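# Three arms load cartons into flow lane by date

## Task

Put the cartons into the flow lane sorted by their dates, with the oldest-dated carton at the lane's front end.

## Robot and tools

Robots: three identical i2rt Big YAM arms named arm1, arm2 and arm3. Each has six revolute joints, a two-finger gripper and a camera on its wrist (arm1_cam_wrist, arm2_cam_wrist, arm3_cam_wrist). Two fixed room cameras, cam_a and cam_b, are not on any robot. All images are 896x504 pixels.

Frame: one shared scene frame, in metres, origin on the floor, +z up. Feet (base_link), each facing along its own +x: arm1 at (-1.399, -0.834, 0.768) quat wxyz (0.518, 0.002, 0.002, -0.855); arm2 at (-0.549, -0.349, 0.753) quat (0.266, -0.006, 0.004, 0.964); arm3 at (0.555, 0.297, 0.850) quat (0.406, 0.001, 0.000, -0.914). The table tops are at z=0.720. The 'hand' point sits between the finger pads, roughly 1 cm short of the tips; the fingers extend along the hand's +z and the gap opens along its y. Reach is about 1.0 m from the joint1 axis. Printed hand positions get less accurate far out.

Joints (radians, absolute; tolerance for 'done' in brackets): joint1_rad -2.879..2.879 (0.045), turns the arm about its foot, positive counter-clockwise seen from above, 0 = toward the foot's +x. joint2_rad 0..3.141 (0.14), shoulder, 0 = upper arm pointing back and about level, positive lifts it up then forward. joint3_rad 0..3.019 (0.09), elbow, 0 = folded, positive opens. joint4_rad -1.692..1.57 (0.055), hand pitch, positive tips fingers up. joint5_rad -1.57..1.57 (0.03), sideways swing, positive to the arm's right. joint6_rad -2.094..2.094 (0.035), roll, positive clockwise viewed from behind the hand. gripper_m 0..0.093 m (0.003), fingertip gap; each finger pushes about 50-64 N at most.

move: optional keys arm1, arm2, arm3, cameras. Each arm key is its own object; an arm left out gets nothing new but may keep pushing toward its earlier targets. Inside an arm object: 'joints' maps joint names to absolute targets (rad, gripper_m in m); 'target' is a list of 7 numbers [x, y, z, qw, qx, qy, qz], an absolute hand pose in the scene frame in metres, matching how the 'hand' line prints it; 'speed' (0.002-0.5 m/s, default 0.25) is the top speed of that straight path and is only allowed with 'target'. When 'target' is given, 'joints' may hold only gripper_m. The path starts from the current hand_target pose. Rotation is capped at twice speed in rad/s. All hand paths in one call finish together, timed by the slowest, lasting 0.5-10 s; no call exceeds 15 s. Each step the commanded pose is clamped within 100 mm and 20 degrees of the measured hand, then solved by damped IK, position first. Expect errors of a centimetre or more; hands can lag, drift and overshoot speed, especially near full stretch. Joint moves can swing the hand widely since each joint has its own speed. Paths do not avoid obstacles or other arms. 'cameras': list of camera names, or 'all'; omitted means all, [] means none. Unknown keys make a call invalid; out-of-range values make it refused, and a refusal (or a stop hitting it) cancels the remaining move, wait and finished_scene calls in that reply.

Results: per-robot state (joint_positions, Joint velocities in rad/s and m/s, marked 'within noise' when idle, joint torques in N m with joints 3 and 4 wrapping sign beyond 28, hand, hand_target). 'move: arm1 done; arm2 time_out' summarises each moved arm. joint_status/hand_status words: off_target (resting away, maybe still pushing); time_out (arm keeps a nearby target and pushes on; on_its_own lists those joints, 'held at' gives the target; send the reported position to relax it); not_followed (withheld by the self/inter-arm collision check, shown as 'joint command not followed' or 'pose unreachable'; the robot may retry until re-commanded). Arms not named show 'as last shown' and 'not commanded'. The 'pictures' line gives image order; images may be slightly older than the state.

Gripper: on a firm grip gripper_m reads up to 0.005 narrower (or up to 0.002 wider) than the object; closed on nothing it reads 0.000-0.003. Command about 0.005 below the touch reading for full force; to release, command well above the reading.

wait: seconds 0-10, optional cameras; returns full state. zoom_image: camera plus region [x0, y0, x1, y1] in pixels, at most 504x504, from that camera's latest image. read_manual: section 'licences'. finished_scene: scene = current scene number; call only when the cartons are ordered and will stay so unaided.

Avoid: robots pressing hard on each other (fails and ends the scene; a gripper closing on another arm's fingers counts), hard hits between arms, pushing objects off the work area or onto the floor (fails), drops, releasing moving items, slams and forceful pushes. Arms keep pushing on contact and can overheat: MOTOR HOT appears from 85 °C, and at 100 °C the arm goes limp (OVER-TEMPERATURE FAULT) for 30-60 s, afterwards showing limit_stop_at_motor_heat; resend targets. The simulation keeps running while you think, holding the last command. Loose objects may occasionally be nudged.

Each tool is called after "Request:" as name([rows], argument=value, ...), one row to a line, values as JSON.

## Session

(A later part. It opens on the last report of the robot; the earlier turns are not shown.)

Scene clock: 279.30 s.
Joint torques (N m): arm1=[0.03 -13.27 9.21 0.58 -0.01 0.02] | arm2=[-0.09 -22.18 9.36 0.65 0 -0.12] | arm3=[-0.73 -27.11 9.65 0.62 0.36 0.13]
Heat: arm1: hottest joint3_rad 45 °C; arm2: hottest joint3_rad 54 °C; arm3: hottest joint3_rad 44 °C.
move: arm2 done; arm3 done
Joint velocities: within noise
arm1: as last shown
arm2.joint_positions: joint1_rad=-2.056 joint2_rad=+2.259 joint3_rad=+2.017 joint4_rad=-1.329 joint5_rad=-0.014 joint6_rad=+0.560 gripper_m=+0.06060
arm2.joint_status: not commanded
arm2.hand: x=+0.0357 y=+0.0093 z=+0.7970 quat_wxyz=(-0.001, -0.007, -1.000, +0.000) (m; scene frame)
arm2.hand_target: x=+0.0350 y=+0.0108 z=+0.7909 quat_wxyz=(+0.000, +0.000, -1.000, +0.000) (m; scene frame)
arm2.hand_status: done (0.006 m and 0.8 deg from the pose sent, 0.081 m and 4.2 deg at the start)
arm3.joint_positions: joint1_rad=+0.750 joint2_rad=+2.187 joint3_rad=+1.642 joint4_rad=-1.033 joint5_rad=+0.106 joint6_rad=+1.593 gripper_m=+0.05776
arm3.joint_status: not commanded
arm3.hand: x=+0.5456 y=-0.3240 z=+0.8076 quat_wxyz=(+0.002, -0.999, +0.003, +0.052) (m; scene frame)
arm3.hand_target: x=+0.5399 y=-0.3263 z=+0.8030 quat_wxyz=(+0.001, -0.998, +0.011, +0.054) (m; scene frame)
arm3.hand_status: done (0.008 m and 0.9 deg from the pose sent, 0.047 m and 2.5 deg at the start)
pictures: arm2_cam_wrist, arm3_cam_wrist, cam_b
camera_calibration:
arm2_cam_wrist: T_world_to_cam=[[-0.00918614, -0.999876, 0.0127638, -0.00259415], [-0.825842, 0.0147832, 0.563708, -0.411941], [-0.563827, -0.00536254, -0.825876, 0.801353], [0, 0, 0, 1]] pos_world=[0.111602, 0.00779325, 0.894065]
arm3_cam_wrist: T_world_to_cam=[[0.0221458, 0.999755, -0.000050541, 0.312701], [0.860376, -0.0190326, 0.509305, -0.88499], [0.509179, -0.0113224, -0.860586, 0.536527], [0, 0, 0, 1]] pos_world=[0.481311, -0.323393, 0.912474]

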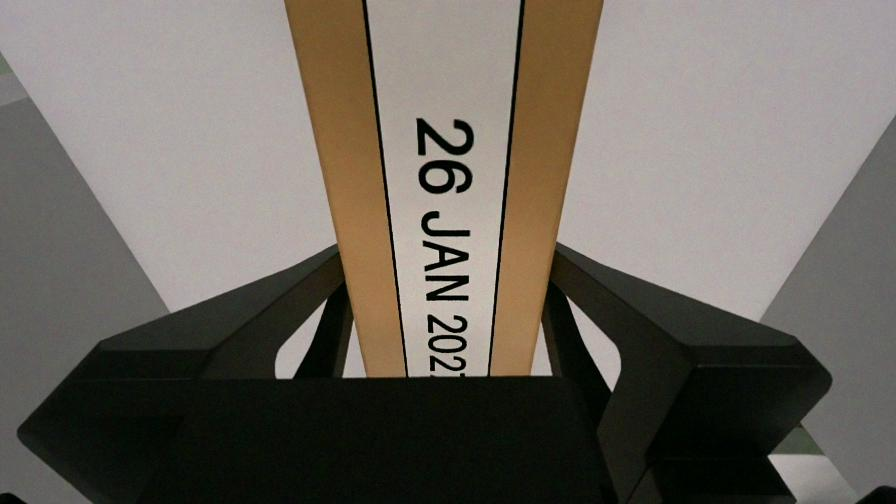

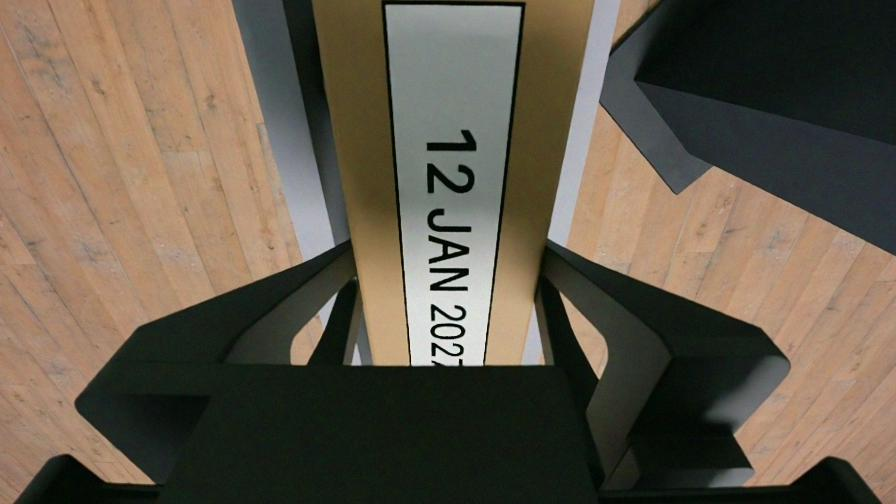

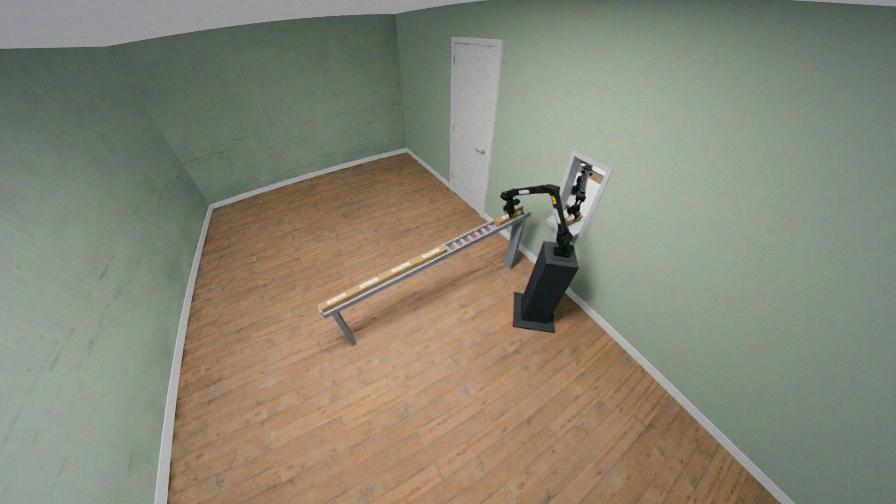

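Request:
move(arm2={"target": [0.035, 0.010, 0.799, 0, 0, -1, 0], "speed": 0.1, "joints": {"gripper_m": 0.09}}, arm3={"target": [0.54, -0.326, 0.802, 0.0006, -0.9985, 0.0109, 0.0541], "speed": 0.1, "joints": {"gripper_m": 0.078}}, cameras=[])

Request:
move(arm2={"target": [0.033, 0.006, 0.94, 0, 0, -1, 0], "speed": 0.3}, arm3={"target": [0.51, -0.30, 0.92, 0.0006, -0.9985, 0.0109, 0.0541], "speed": 0.3}, cameras=["arm3_cam_wrist", "cam_b"])

Request:
move(arm2={"target": [-0.36, 0.0, 0.945, 0, 0, -1, 0], "speed": 0.4}, arm3={"target": [0.33, -0.008, 0.955, 0, -1, 0, 0], "speed": 0.4, "joints": {"gripper_m": 0.093}}, cameras=[])

Request:
move(arm3={"target": [0.018, 0.004, 0.845, 0, -1, 0, 0], "speed": 0.35}, cameras=["arm3_cam_wrist", "cam_b"])

Scene clock: 289.60 s.
Joint torques (N m): arm1=[0.03 -13.33 9.21 0.55 -0.01 0.02] | arm2=[-0.15 -22.48 9.94 -0.01 -0.01 -0.13] | arm3=[-0.5 -26.87 9.44 0.65 0.28 0.15]
Heat: arm1: hottest joint3_rad 45 °C; arm2: hottest joint3_rad 54 °C; arm3: hottest joint3_rad 44 °C.
move: arm2 done; arm3 done
Joint velocities: within noise
arm1: as last shown
arm2.joint_positions: joint1_rad=-2.056 joint2_rad=+2.258 joint3_rad=+2.017 joint4_rad=-1.329 joint5_rad=-0.014 joint6_rad=+0.559 gripper_m=+0.08994
arm2.joint_status: all done
arm2.hand: x=+0.0358 y=+0.0094 z=+0.7978 quat_wxyz=(-0.001, -0.006, -1.000, -0.001) (m; scene frame)
arm2.hand_target: x=+0.0350 y=+0.0099 z=+0.7991 quat_wxyz=(+0.000, +0.000, -1.000, +0.000) (m; scene frame)
arm2.hand_status: done (0.002 m and 0.7 deg from the pose sent, 0.002 m and 0.8 deg at the start)
arm3.joint_positions: joint1_rad=+0.750 joint2_rad=+2.187 joint3_rad=+1.642 joint4_rad=-1.032 joint5_rad=+0.108 joint6_rad=+1.593 gripper_m=+0.07794
arm3.joint_status: all done
arm3.hand: x=+0.5452 y=-0.3242 z=+0.8076 quat_wxyz=(+0.002, -0.999, +0.003, +0.053) (m; scene frame)
arm3.hand_target: x=+0.5399 y=-0.3258 z=+0.8020 quat_wxyz=(+0.001, -0.998, +0.011, +0.054) (m; scene frame)
arm3.hand_status: done (0.008 m and 0.9 deg from the pose sent, 0.008 m and 0.9 deg at the start)
pictures: none
No camera images: "cameras" was empty.

Scene clock: 291.23 s.
Joint torques (N m): arm1=[0.03 -13.27 9.21 0.58 -0.01 0.02] | arm2=[-0.67 -21.3 14.74 -0.24 0 -0.12] | arm3=[-0.32 -23.77 11.73 -0.03 0.23 -0.02]
Heat: arm1: hottest joint3_rad 45 °C; arm2: hottest joint3_rad 54 °C; arm3: hottest joint3_rad 44 °C.
move: arm2 off_target; arm3 done
Joint velocities: within noise
arm1: as last shown
arm2.joint_positions: joint1_rad=-2.056 joint2_rad=+2.183 joint3_rad=+2.237 joint4_rad=-1.657 joint5_rad=-0.014 joint6_rad=+0.552 gripper_m=+0.08995
arm2.joint_status: not commanded
arm2.hand: x=+0.0199 y=+0.0020 z=+0.9309 quat_wxyz=(+0.012, -0.003, -1.000, +0.008) (m; scene frame)
arm2.hand_target: x=+0.0323 y=+0.0055 z=+0.9400 quat_wxyz=(-0.001, +0.000, -1.000, +0.000) (m; scene frame)
arm2.hand_status: off_target (0.016 m and 1.7 deg from the pose sent, 0.142 m and 0.7 deg at the start)
arm3.joint_positions: joint1_rad=+0.697 joint2_rad=+1.971 joint3_rad=+1.625 joint4_rad=-1.203 joint5_rad=+0.109 joint6_rad=+1.559 gripper_m=+0.07794
arm3.joint_status: not commanded
arm3.hand: x=+0.5130 y=-0.2980 z=+0.9283 quat_wxyz=(-0.009, -0.998, +0.014, +0.054) (m; scene frame)
arm3.hand_target: x=+0.5100 y=-0.2998 z=+0.9200 quat_wxyz=(+0.000, -0.998, +0.011, +0.054) (m; scene frame)
arm3.hand_status: done (0.009 m and 1.2 deg from the pose sent, 0.120 m and 0.9 deg at the start)
pictures: arm3_cam_wrist, cam_b
camera_calibration:
arm3_cam_wrist: T_world_to_cam=[[0.0413997, 0.998846, -0.0243661, 0.299965], [0.862005, -0.0233758, 0.50636, -0.917398], [0.505206, -0.0419669, -0.861978, 0.651538], [0, 0, 0, 1]] pos_world=[0.449223, -0.293721, 1.03345]

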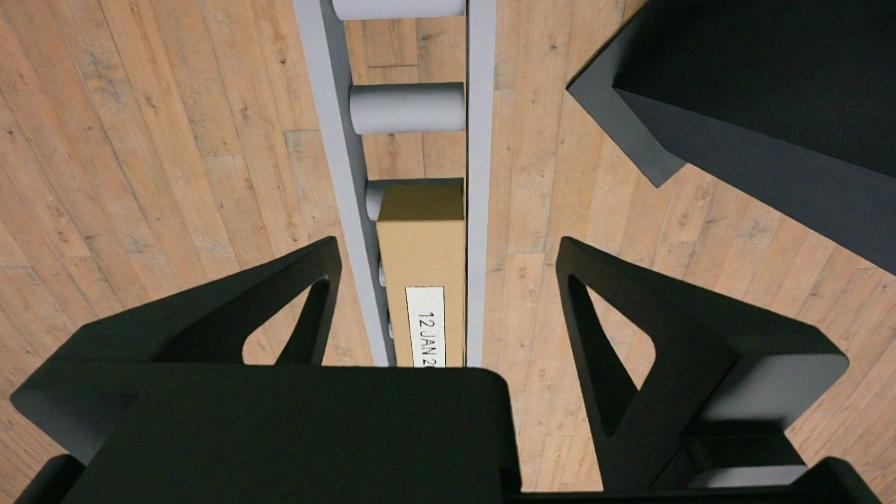

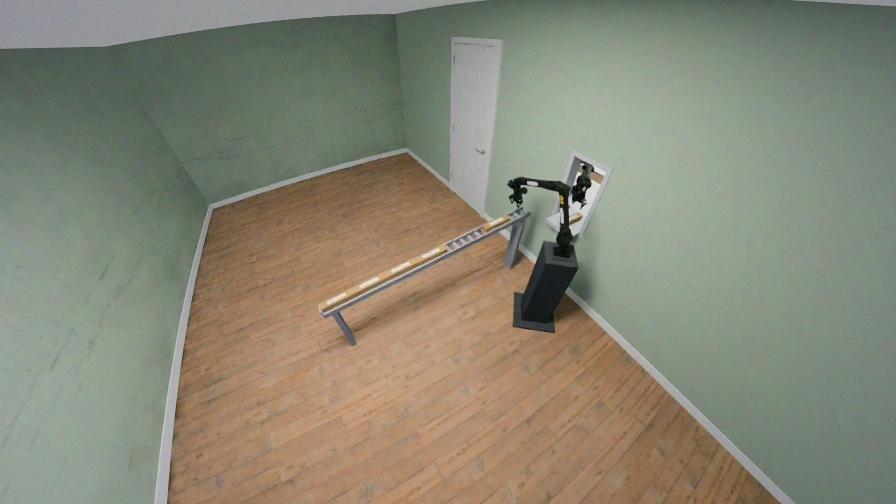

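Scene clock: 293.40 s.
Joint torques (N m): arm1=[0.03 -13.33 9.2 0.57 -0.01 0.02] | arm2=[0.32 -9.7 8.28 0.73 0.12 0.13] | arm3=[-0.32 -14.56 9.65 0.08 0.02 -0.05]
Heat: arm1: hottest joint3_rad 45 °C; arm2: hottest joint3_rad 54 °C; arm3: hottest joint3_rad 43 °C.
move: arm2 done; arm3 done
Joint velocities: within noise
arm1: as last shown
arm2.joint_positions: joint1_rad=-1.544 joint2_rad=+1.387 joint3_rad=+1.209 joint4_rad=-1.377 joint5_rad=-0.015 joint6_rad=+1.052 gripper_m=+0.08995
arm2.joint_status: not commanded
arm2.hand: x=-0.3566 y=+0.0021 z=+0.9526 quat_wxyz=(-0.002, +0.003, -1.000, -0.005) (m; scene frame)
arm2.hand_target: x=-0.3599 y=-0.0001 z=+0.9452 quat_wxyz=(+0.000, +0.000, -1.000, +0.000) (m; scene frame)
arm2.hand_status: done (0.009 m and 0.7 deg from the pose sent, 0.380 m and 1.7 deg at the start)
arm3.joint_positions: joint1_rad=+0.111 joint2_rad=+1.426 joint3_rad=+0.983 joint4_rad=-1.117 joint5_rad=+0.004 joint6_rad=+0.949 gripper_m=+0.09291
arm3.joint_status: all done
arm3.hand: x=+0.3301 y=-0.0122 z=+0.9551 quat_wxyz=(-0.003, -1.000, +0.001, +0.004) (m; scene frame)
arm3.hand_target: x=+0.3301 y=-0.0080 z=+0.9550 quat_wxyz=(+0.000, -1.000, +0.000, +0.000) (m; scene frame)
arm3.hand_status: done (0.004 m and 0.6 deg from the pose sent, 0.344 m and 6.4 deg at the start)
pictures: none
No camera images: "cameras" was empty.

Scene clock: 295.40 s.
Joint torques (N m): arm1=[0.09 -13.33 9.22 0.57 -0.01 0.02] | arm2=[0.26 -9.7 8.28 0.72 0.12 0.09] | arm3=[0.15 -24.18 13.16 -0.05 0 -0.04]
Heat: arm1: hottest joint3_rad 45 °C; arm2: hottest joint3_rad 54 °C; arm3: hottest joint3_rad 44 °C.
move: arm3 off_target
Joint velocities: within noise
arm1, arm2: as last shown
arm2.hand: x=-0.3565 y=+0.0022 z=+0.9526 quat_wxyz=(-0.002, +0.003, -1.000, -0.005) (m; scene frame)
arm3.joint_positions: joint1_rad=-0.337 joint2_rad=+2.078 joint3_rad=+1.578 joint4_rad=-1.069 joint5_rad=+0.003 joint6_rad=+0.510 gripper_m=+0.09291
arm3.joint_status: not commanded
arm3.hand: x=+0.0268 y=+0.0105 z=+0.8486 quat_wxyz=(+0.001, -1.000, +0.005, +0.000) (m; scene frame)
arm3.hand_target: x=+0.0184 y=+0.0042 z=+0.8450 quat_wxyz=(+0.000, -1.000, +0.000, +0.000) (m; scene frame)
arm3.hand_status: off_target (0.012 m and 0.6 deg from the pose sent, 0.331 m and 0.6 deg at the start)
pictures: arm3_cam_wrist, cam_b
camera_calibration:
arm3_cam_wrist: T_world_to_cam=[[0.0263843, 0.999652, -0.00055596, -0.00990956], [0.803519, -0.0208768, 0.594913, -0.524387], [0.594694, -0.0161431, -0.80379, 0.789345], [0, 0, 0, 1]] pos_world=[-0.0478021, 0.011701, 0.946427]

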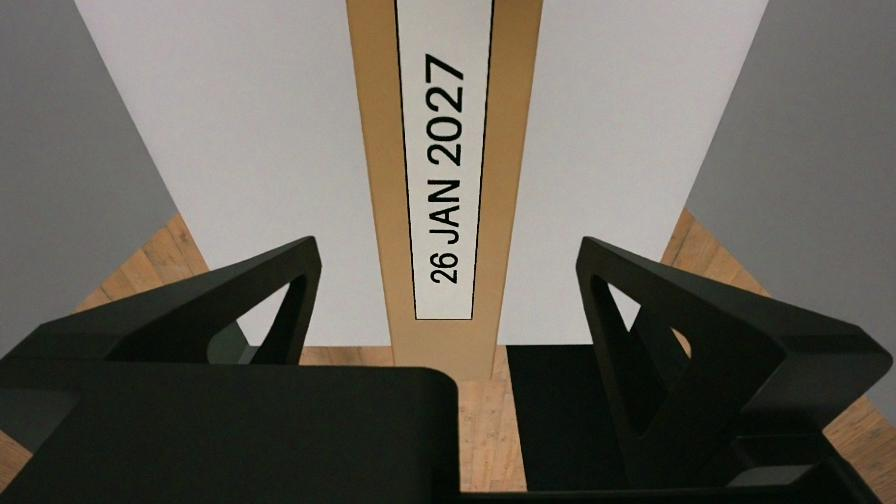

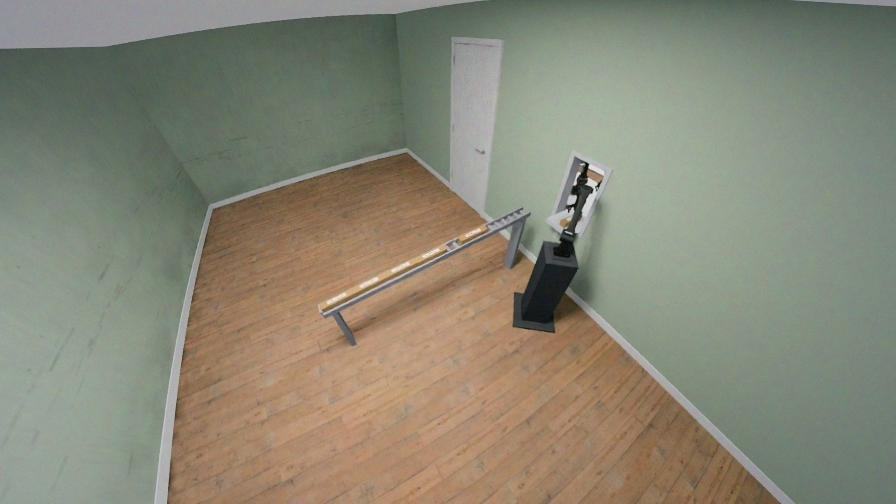

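Request:
move(arm3={"target": [0.017, 0.004, 0.795, 0, -1, 0, 0], "speed": 0.16}, cameras=["arm3_cam_wrist"])

Scene clock: 303.80 s.
Joint torques (N m): arm1=[0.09 -13.27 9.22 0.58 -0.01 0.02] | arm2=[0.21 -9.7 8.29 0.7 0.12 0.09] | arm3=[0.32 -24.76 10.47 0.76 -0.02 -0.05]
Heat: arm1: hottest joint3_rad 45 °C; arm2: hottest joint3_rad 53 °C; arm3: hottest joint3_rad 44 °C.
move: arm3 off_target
Joint velocities: within noise
arm1, arm2: as last shown
arm3.joint_positions: joint1_rad=-0.337 joint2_rad=+2.151 joint3_rad=+1.578 joint4_rad=-0.994 joint5_rad=+0.003 joint6_rad=+0.509 gripper_m=+0.09291
arm3.joint_status: not commanded
arm3.hand: x=+0.0204 y=+0.0070 z=+0.8060 quat_wxyz=(+0.000, -1.000, +0.005, +0.001) (m; scene frame)
arm3.hand_target: x=+0.0173 y=+0.0042 z=+0.7952 quat_wxyz=(+0.000, -1.000, +0.000, +0.000) (m; scene frame)
arm3.hand_status: off_target (0.012 m and 0.6 deg from the pose sent, 0.055 m and 0.6 deg at the start)
pictures: arm3_cam_wrist
camera_calibration:
arm3_cam_wrist: T_world_to_cam=[[0.025283, 0.999679, -0.00164902, -0.00524439], [0.804783, -0.0193752, 0.593253, -0.492638], [0.593031, -0.0163263, -0.805014, 0.759828], [0, 0, 0, 1]] pos_world=[-0.0540023, 0.00810292, 0.903923]

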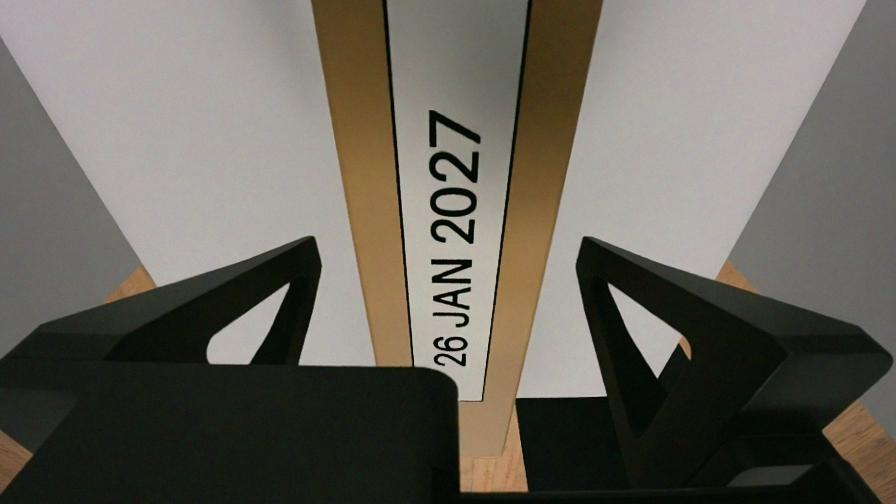

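Request:
move(arm3={"joints": {"gripper_m": 0.05}}, cameras=[])

Request:
move(arm3={"target": [0.031, 0.004, 0.95, 0, -1, 0, 0], "speed": 0.35}, cameras=[])

Request:
move(arm3={"target": [0.31, -0.01, 0.96, 0, -1, 0, 0], "speed": 0.4}, cameras=["arm3_cam_wrist", "cam_b"])

Scene clock: 310.13 s.
Joint torques (N m): arm1=[0.03 -13.27 9.21 0.57 0 0.02] | arm2=[0.26 -9.7 8.28 0.69 0.12 0.09] | arm3=[0.15 -25.11 10.43 0.75 -0.03 -0.02]
Heat: arm1: hottest joint3_rad 45 °C; arm2: hottest joint3_rad 53 °C; arm3: hottest joint3_rad 44 °C.
move: arm3 off_target
Joint velocities: within noise
arm1, arm2: as last shown
arm2.joint_positions: joint1_rad=-1.544 joint2_rad=+1.387 joint3_rad=+1.209 joint4_rad=-1.377 joint5_rad=-0.015 joint6_rad=+1.053 gripper_m=+0.08995
arm3.joint_positions: joint1_rad=-0.337 joint2_rad=+2.151 joint3_rad=+1.578 joint4_rad=-0.994 joint5_rad=+0.004 joint6_rad=+0.509 gripper_m=+0.05798
arm3.joint_status: gripper_m off_target (ended at +0.05801, target +0.05000)
arm3.hand: x=+0.0204 y=+0.0071 z=+0.8060 quat_wxyz=(+0.001, -1.000, +0.005, +0.002) (m; scene frame)
arm3.hand_target: x=+0.0173 y=+0.0042 z=+0.7952 quat_wxyz=(+0.000, -1.000, +0.000, +0.000) (m; scene frame)
arm3.hand_status: not commanded
pictures: none
No camera images: "cameras" was empty.

Scene clock: 311.57 s.
Joint torques (N m): arm1=[0.03 -13.39 9.22 0.55 0 0.02] | arm2=[0.26 -9.7 8.29 0.69 0.12 0.1] | arm3=[1.03 -25.7 14.98 -0.16 0.01 0.11]
Heat: arm1: hottest joint3_rad 45 °C; arm2: hottest joint3_rad 53 °C; arm3: hottest joint3_rad 44 °C.
move: arm3 off_target
Joint velocities: within noise
arm1.joint_positions: joint1_rad=+1.019 joint2_rad=+1.408 joint3_rad=+1.193 joint4_rad=-1.216 joint5_rad=+0.002 joint6_rad=+0.001 gripper_m=+0.08995
arm1.joint_status: not commanded
arm1.hand: x=-1.1770 y=-1.2089 z=+0.9566 quat_wxyz=(-0.060, -0.494, -0.867, +0.032) (m; scene frame)
arm1.hand_target: x=-1.1785 y=-1.2136 z=+0.9627 quat_wxyz=(-0.069, -0.496, -0.865, +0.037) (m; scene frame)
arm1.hand_status: not commanded
arm2: as last shown
arm3.joint_positions: joint1_rad=-0.335 joint2_rad=+1.972 joint3_rad=+1.637 joint4_rad=-1.276 joint5_rad=+0.002 joint6_rad=+0.509 gripper_m=+0.05798
arm3.joint_status: not commanded
arm3.hand: x=+0.0425 y=+0.0182 z=+0.9303 quat_wxyz=(+0.011, -1.000, +0.004, -0.018) (m; scene frame)
arm3.hand_target: x=+0.0320 y=+0.0044 z=+0.9502 quat_wxyz=(+0.000, -1.000, +0.000, +0.000) (m; scene frame)
arm3.hand_status: off_target (0.027 m and 2.5 deg from the pose sent, 0.145 m and 0.6 deg at the start; pose on its path clipped on 6 of 43 steps)
pictures: none
No camera images: "cameras" was empty.

Scene clock: 313.40 s.
Joint torques (N m): arm1=[-0.03 -13.27 9.2 0.57 -0.01 0.02] | arm2=[0.21 -9.7 8.29 0.72 0.11 0.09] | arm3=[0.62 -17.32 10.58 0.62 0.2 0.16]
Heat: arm1: hottest joint3_rad 45 °C; arm2: hottest joint3_rad 53 °C; arm3: hottest joint3_rad 44 °C.
move: arm3 off_target
Joint velocities: within noise
arm1, arm2: as last shown
arm3.joint_positions: joint1_rad=+0.057 joint2_rad=+1.475 joint3_rad=+1.017 joint4_rad=-1.150 joint5_rad=-0.002 joint6_rad=+0.892 gripper_m=+0.05798
arm3.joint_status: not commanded
arm3.hand: x=+0.3120 y=-0.0035 z=+0.9490 quat_wxyz=(+0.014, -1.000, -0.001, -0.013) (m; scene frame)
arm3.hand_target: x=+0.3100 y=-0.0099 z=+0.9600 quat_wxyz=(+0.000, -1.000, +0.000, +0.000) (m; scene frame)
arm3.hand_status: off_target (0.013 m and 2.2 deg from the pose sent, 0.271 m and 2.4 deg at the start)
pictures: arm3_cam_wrist, cam_b
camera_calibration:
arm3_cam_wrist: T_world_to_cam=[[0.0139511, 0.999557, 0.0262893, -0.024853], [0.786925, -0.0271965, 0.616449, -0.828833], [0.61689, 0.0120876, -0.786956, 0.677418], [0, 0, 0, 1]] pos_world=[0.234683, -0.00588768, 1.04468]

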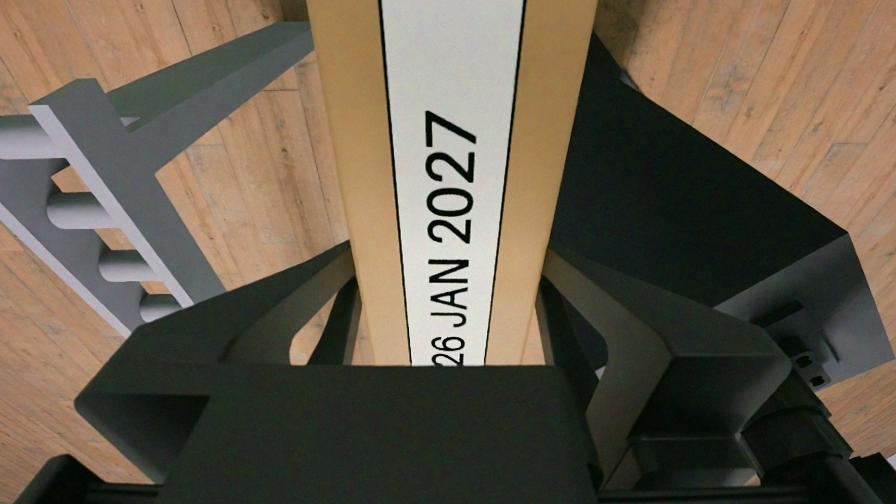

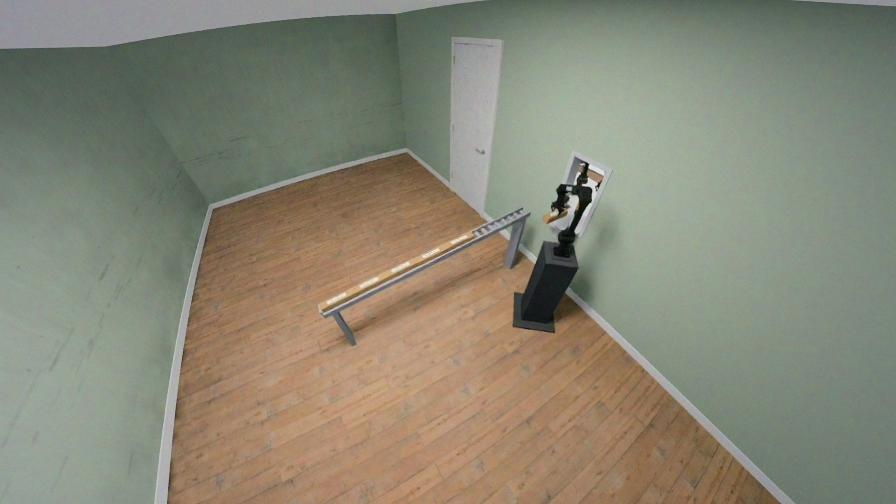

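Request:
move(arm3={"target": [0.54, -0.347, 0.865, 0.0006, -0.9985, 0.0109, 0.0541], "speed": 0.4}, cameras=[])

Request:
move(arm3={"target": [0.54, -0.3265, 0.803, 0.0006, -0.9985, 0.0109, 0.0541], "speed": 0.12}, cameras=["arm3_cam_wrist"])

Scene clock: 317.33 s.
Joint torques (N m): arm1=[0.03 -13.33 9.22 0.58 -0.01 0.02] | arm2=[0.26 -9.7 8.31 0.72 0.12 0.1] | arm3=[-0.38 -28.1 14.9 -0.24 0.35 0.18]
Heat: arm1: hottest joint3_rad 45 °C; arm2: hottest joint3_rad 52 °C; arm3: hottest joint3_rad 44 °C.
move: arm3 off_target
Joint velocities: within noise
arm1, arm2: as last shown
arm3.joint_positions: joint1_rad=+0.750 joint2_rad=+2.165 joint3_rad=+1.718 joint4_rad=-1.171 joint5_rad=+0.106 joint6_rad=+1.591 gripper_m=+0.05798
arm3.joint_status: not commanded
arm3.hand: x=+0.5457 y=-0.3258 z=+0.8466 quat_wxyz=(+0.022, -0.998, +0.001, +0.052) (m; scene frame)
arm3.hand_target: x=+0.5400 y=-0.3458 z=+0.8655 quat_wxyz=(+0.000, -0.998, +0.011, +0.054) (m; scene frame)
arm3.hand_status: off_target (0.029 m and 2.8 deg from the pose sent, 0.421 m and 8.0 deg at the start; pose on its path clipped on 12 of 67 steps)
pictures: none
No camera images: "cameras" was empty.

Scene clock: 318.63 s.
Joint torques (N m): arm1=[-0.03 -13.27 9.21 0.58 -0.01 0.02] | arm2=[0.26 -9.76 8.28 0.72 0.12 0.1] | arm3=[-0.73 -27.11 9.74 0.51 0.42 0.13]
Heat: arm1: hottest joint3_rad 45 °C; arm2: hottest joint3_rad 52 °C; arm3: hottest joint3_rad 44 °C.
move: arm3 done
Joint velocities: within noise
arm1, arm2: as last shown
arm3.joint_positions: joint1_rad=+0.750 joint2_rad=+2.187 joint3_rad=+1.641 joint4_rad=-1.031 joint5_rad=+0.104 joint6_rad=+1.593 gripper_m=+0.05798
arm3.joint_status: not commanded
arm3.hand: x=+0.5461 y=-0.3237 z=+0.8069 quat_wxyz=(+0.002, -0.999, +0.003, +0.051) (m; scene frame)
arm3.hand_target: x=+0.5401 y=-0.3265 z=+0.8031 quat_wxyz=(+0.000, -0.998, +0.011, +0.054) (m; scene frame)
arm3.hand_status: done (0.008 m and 1.0 deg from the pose sent, 0.044 m and 2.8 deg at the start)
pictures: arm3_cam_wrist
camera_calibration:
arm3_cam_wrist: T_world_to_cam=[[0.0221689, 0.999754, 0.000342056, 0.312123], [0.859623, -0.0192363, 0.510567, -0.88583], [0.510448, -0.0110247, -0.859838, 0.534528], [0, 0, 0, 1]] pos_world=[0.481711, -0.323193, 0.911776]

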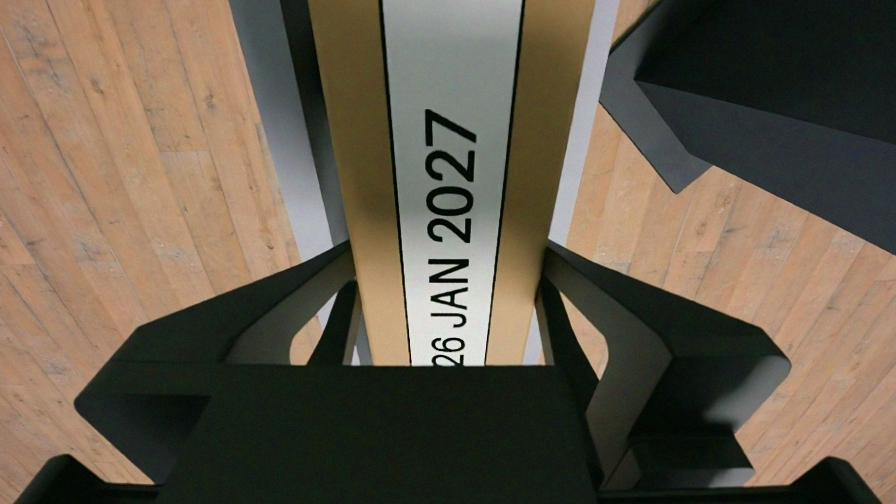

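Request:
zoom_image(camera="arm3_cam_wrist", region=[200, 0, 650, 252])

Scaled by 1.120 from the camera's 896x504 image, which has a finer 1280x720 frame.

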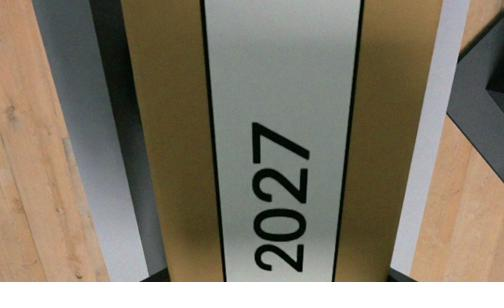

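Request:
move(arm3={"target": [0.54, -0.332, 0.803, 0.0006, -0.9985, 0.0109, 0.0541], "speed": 0.1}, cameras=[])

Request:
move(arm3={"target": [0.54, -0.331, 0.802, 0.0006, -0.9985, 0.0109, 0.0541], "speed": 0.1, "joints": {"gripper_m": 0.078}}, cameras=["arm3_cam_wrist"])

Scene clock: 342.70 s.
Joint torques (N m): arm1=[0.03 -13.39 9.22 0.58 -0.01 0.02] | arm2=[0.21 -9.64 8.29 0.7 0.12 0.1] | arm3=[-0.73 -25.99 11.78 0.2 0.41 0.13]
Heat: arm1: hottest joint3_rad 45 °C; arm2: hottest joint3_rad 51 °C; arm3: hottest joint3_rad 44 °C.
move: arm3 off_target
Joint velocities: within noise
arm1: as last shown
arm2.joint_positions: joint1_rad=-1.544 joint2_rad=+1.387 joint3_rad=+1.209 joint4_rad=-1.377 joint5_rad=-0.015 joint6_rad=+1.053 gripper_m=+0.08995
arm2.joint_status: not commanded
arm2.hand: x=-0.3565 y=+0.0022 z=+0.9526 quat_wxyz=(-0.002, +0.003, -1.000, -0.005) (m; scene frame)
arm2.hand_target: x=-0.3599 y=-0.0001 z=+0.9452 quat_wxyz=(+0.000, +0.000, -1.000, +0.000) (m; scene frame)
arm2.hand_status: not commanded
arm3.joint_positions: joint1_rad=+0.750 joint2_rad=+2.187 joint3_rad=+1.641 joint4_rad=-1.031 joint5_rad=+0.104 joint6_rad=+1.593 gripper_m=+0.05798
arm3.joint_status: not commanded
arm3.hand: x=+0.5461 y=-0.3237 z=+0.8069 quat_wxyz=(+0.002, -0.999, +0.003, +0.051) (m; scene frame)
arm3.hand_target: x=+0.5401 y=-0.3318 z=+0.8032 quat_wxyz=(+0.000, -0.998, +0.011, +0.054) (m; scene frame)
arm3.hand_status: off_target (0.011 m and 1.0 deg from the pose sent, 0.011 m and 1.0 deg at the start)
pictures: none
No camera images: "cameras" was empty.

Scene clock: 343.67 s.
Joint torques (N m): arm1=[0.09 -13.33 9.22 0.59 0 0.02] | arm2=[0.26 -9.7 8.29 0.7 0.12 0.09] | arm3=[-0.62 -25.99 11.38 0.31 0.28 0.13]
Heat: arm1: hottest joint3_rad 45 °C; arm2: hottest joint3_rad 51 °C; arm3: hottest joint3_rad 44 °C.
move: arm3 done
Joint velocities: within noise
arm1, arm2: as last shown
arm3.joint_positions: joint1_rad=+0.750 joint2_rad=+2.187 joint3_rad=+1.641 joint4_rad=-1.031 joint5_rad=+0.108 joint6_rad=+1.593 gripper_m=+0.07794
arm3.joint_status: all done
arm3.hand: x=+0.5454 y=-0.3237 z=+0.8070 quat_wxyz=(+0.002, -0.999, +0.003, +0.053) (m; scene frame)
arm3.hand_target: x=+0.5401 y=-0.3308 z=+0.8022 quat_wxyz=(+0.000, -0.998, +0.011, +0.054) (m; scene frame)
arm3.hand_status: done (0.010 m and 0.9 deg from the pose sent, 0.011 m and 1.0 deg at the start)
pictures: arm3_cam_wrist
camera_calibration:
arm3_cam_wrist: T_world_to_cam=[[0.0220829, 0.999756, 0.00020766, 0.312294], [0.861562, -0.0191358, 0.507291, -0.883635], [0.507172, -0.0110235, -0.861775, 0.538279], [0, 0, 0, 1]] pos_world=[0.481411, -0.323193, 0.912071]

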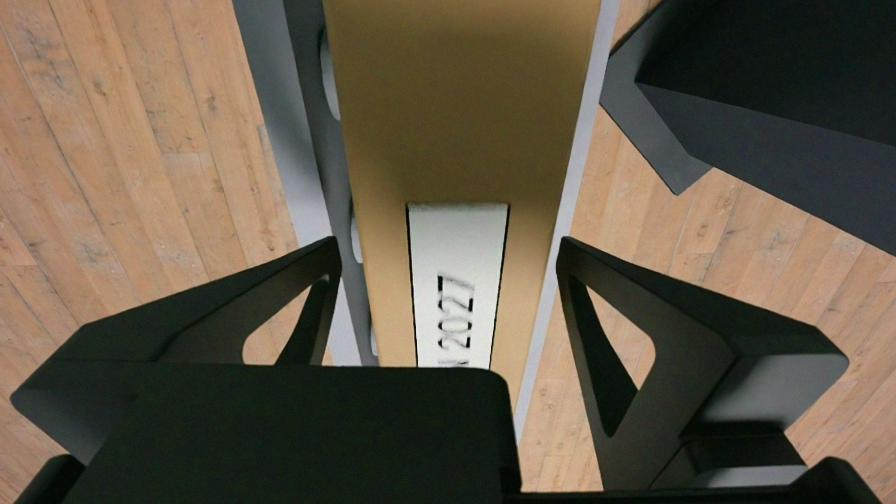

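Request:
move(arm3={"target": [0.51, -0.30, 0.92, 0.0006, -0.9985, 0.0109, 0.0541], "speed": 0.3}, cameras=["cam_b"])

Request:
wait(seconds=2, cameras=["cam_b", "arm3_cam_wrist"])

Scene clock: 347.87 s.
Joint torques (N m): arm1=[0.03 -13.33 9.24 0.58 -0.01 0.02] | arm2=[0.26 -9.76 8.29 0.7 0.12 0.09] | arm3=[-0.38 -23.41 11.18 -0.02 0.22 -0.05]
Heat: arm1: hottest joint3_rad 45 °C; arm2: hottest joint3_rad 51 °C; arm3: hottest joint3_rad 44 °C.
move: arm3 off_target
Joint velocities: within noise
arm1, arm2: as last shown
arm3.joint_positions: joint1_rad=+0.696 joint2_rad=+1.968 joint3_rad=+1.631 joint4_rad=-1.203 joint5_rad=+0.109 joint6_rad=+1.560 gripper_m=+0.07794
arm3.joint_status: not commanded
arm3.hand: x=+0.5124 y=-0.3003 z=+0.9323 quat_wxyz=(-0.014, -0.998, +0.014, +0.054) (m; scene frame)
arm3.hand_target: x=+0.5099 y=-0.2997 z=+0.9201 quat_wxyz=(+0.000, -0.998, +0.011, +0.054) (m; scene frame)
arm3.hand_status: off_target (0.013 m and 1.7 deg from the pose sent, 0.121 m and 0.9 deg at the start)
pictures: cam_b

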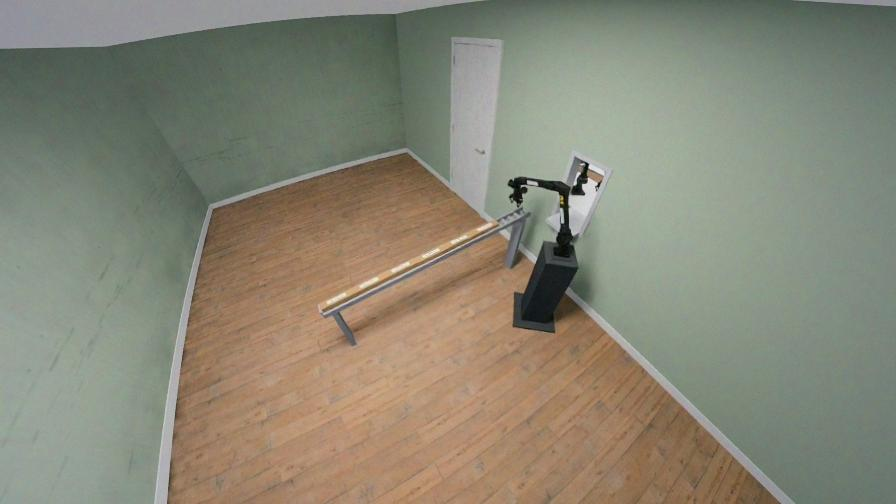

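Scene clock: 349.87 s.
Joint torques (N m): arm1=[-0.03 -13.27 9.2 0.58 -0.01 0.02] | arm2=[0.26 -9.7 8.28 0.7 0.12 0.1] | arm3=[-0.09 -23.47 11.19 0.01 0.21 -0.02]
Heat: arm1: hottest joint3_rad 45 °C; arm2: hottest joint3_rad 51 °C; arm3: hottest joint3_rad 44 °C.
Joint velocities: within noise
arm1.joint_positions: joint1_rad=+1.019 joint2_rad=+1.408 joint3_rad=+1.193 joint4_rad=-1.216 joint5_rad=+0.002 joint6_rad=+0.001 gripper_m=+0.08995
arm1.joint_status: not commanded
arm1.hand: x=-1.1770 y=-1.2089 z=+0.9566 quat_wxyz=(-0.060, -0.494, -0.867, +0.032) (m; scene frame)
arm1.hand_target: x=-1.1785 y=-1.2136 z=+0.9627 quat_wxyz=(-0.069, -0.496, -0.865, +0.037) (m; scene frame)
arm1.hand_status: not commanded
arm2.joint_positions: joint1_rad=-1.544 joint2_rad=+1.387 joint3_rad=+1.209 joint4_rad=-1.377 joint5_rad=-0.015 joint6_rad=+1.053 gripper_m=+0.08995
arm2.joint_status: not commanded
arm2.hand: x=-0.3565 y=+0.0022 z=+0.9526 quat_wxyz=(-0.002, +0.003, -1.000, -0.005) (m; scene frame)
arm2.hand_target: x=-0.3599 y=-0.0001 z=+0.9452 quat_wxyz=(+0.000, +0.000, -1.000, +0.000) (m; scene frame)
arm2.hand_status: not commanded
arm3.joint_positions: joint1_rad=+0.696 joint2_rad=+1.968 joint3_rad=+1.631 joint4_rad=-1.203 joint5_rad=+0.109 joint6_rad=+1.559 gripper_m=+0.07794
arm3.joint_status: not commanded
arm3.hand: x=+0.5124 y=-0.3003 z=+0.9323 quat_wxyz=(-0.014, -0.998, +0.014, +0.054) (m; scene frame)
arm3.hand_target: x=+0.5099 y=-0.2997 z=+0.9201 quat_wxyz=(+0.000, -0.998, +0.011, +0.054) (m; scene frame)
arm3.hand_status: off_target (0.013 m and 1.7 deg from the pose sent, 0.121 m and 0.9 deg at the start)
wait: 2.00 s; at rest by 0.27 s
pictures: arm3_cam_wrist, cam_b
camera_calibration:
arm3_cam_wrist: T_world_to_cam=[[0.0421726, 0.998564, -0.0330327, 0.309948], [0.862317, -0.0196803, 0.505985, -0.917595], [0.504609, -0.0498234, -0.861909, 0.653107], [0, 0, 0, 1]] pos_world=[0.448623, -0.295022, 1.03745]

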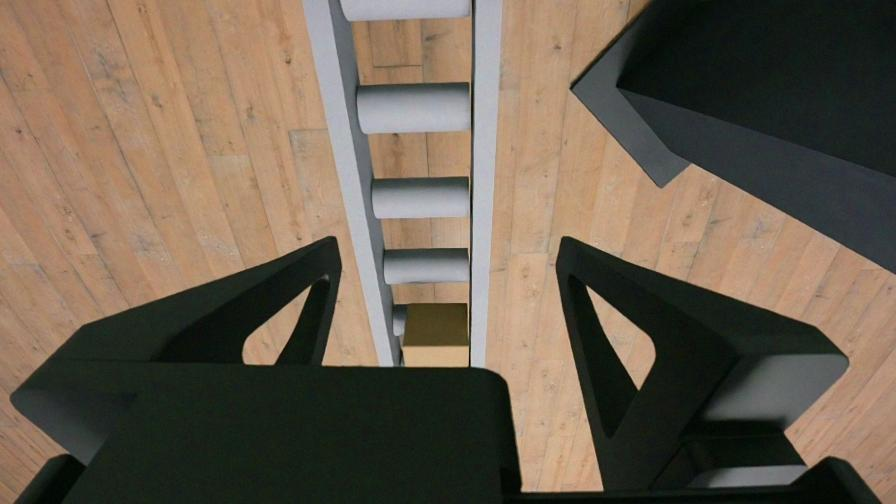

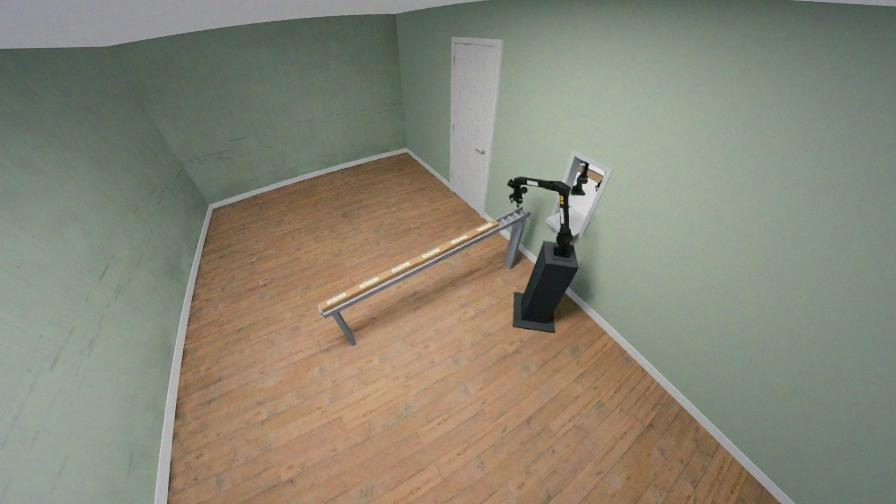

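Request:
zoom_image(camera="cam_b", region=[310, 190, 540, 330])

Scaled by 2.191 from the camera's 896x504 image, which has a finer 1280x720 frame.

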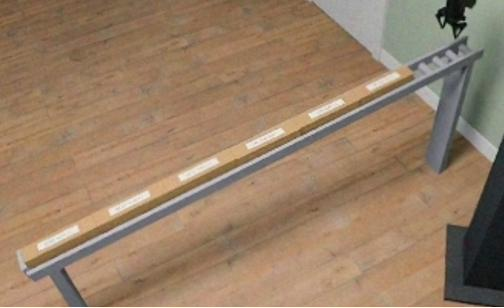

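All six cartons are now sitting in one continuous row.

Request:
finished_scene(scene=2)

The scene is finished: the task was done.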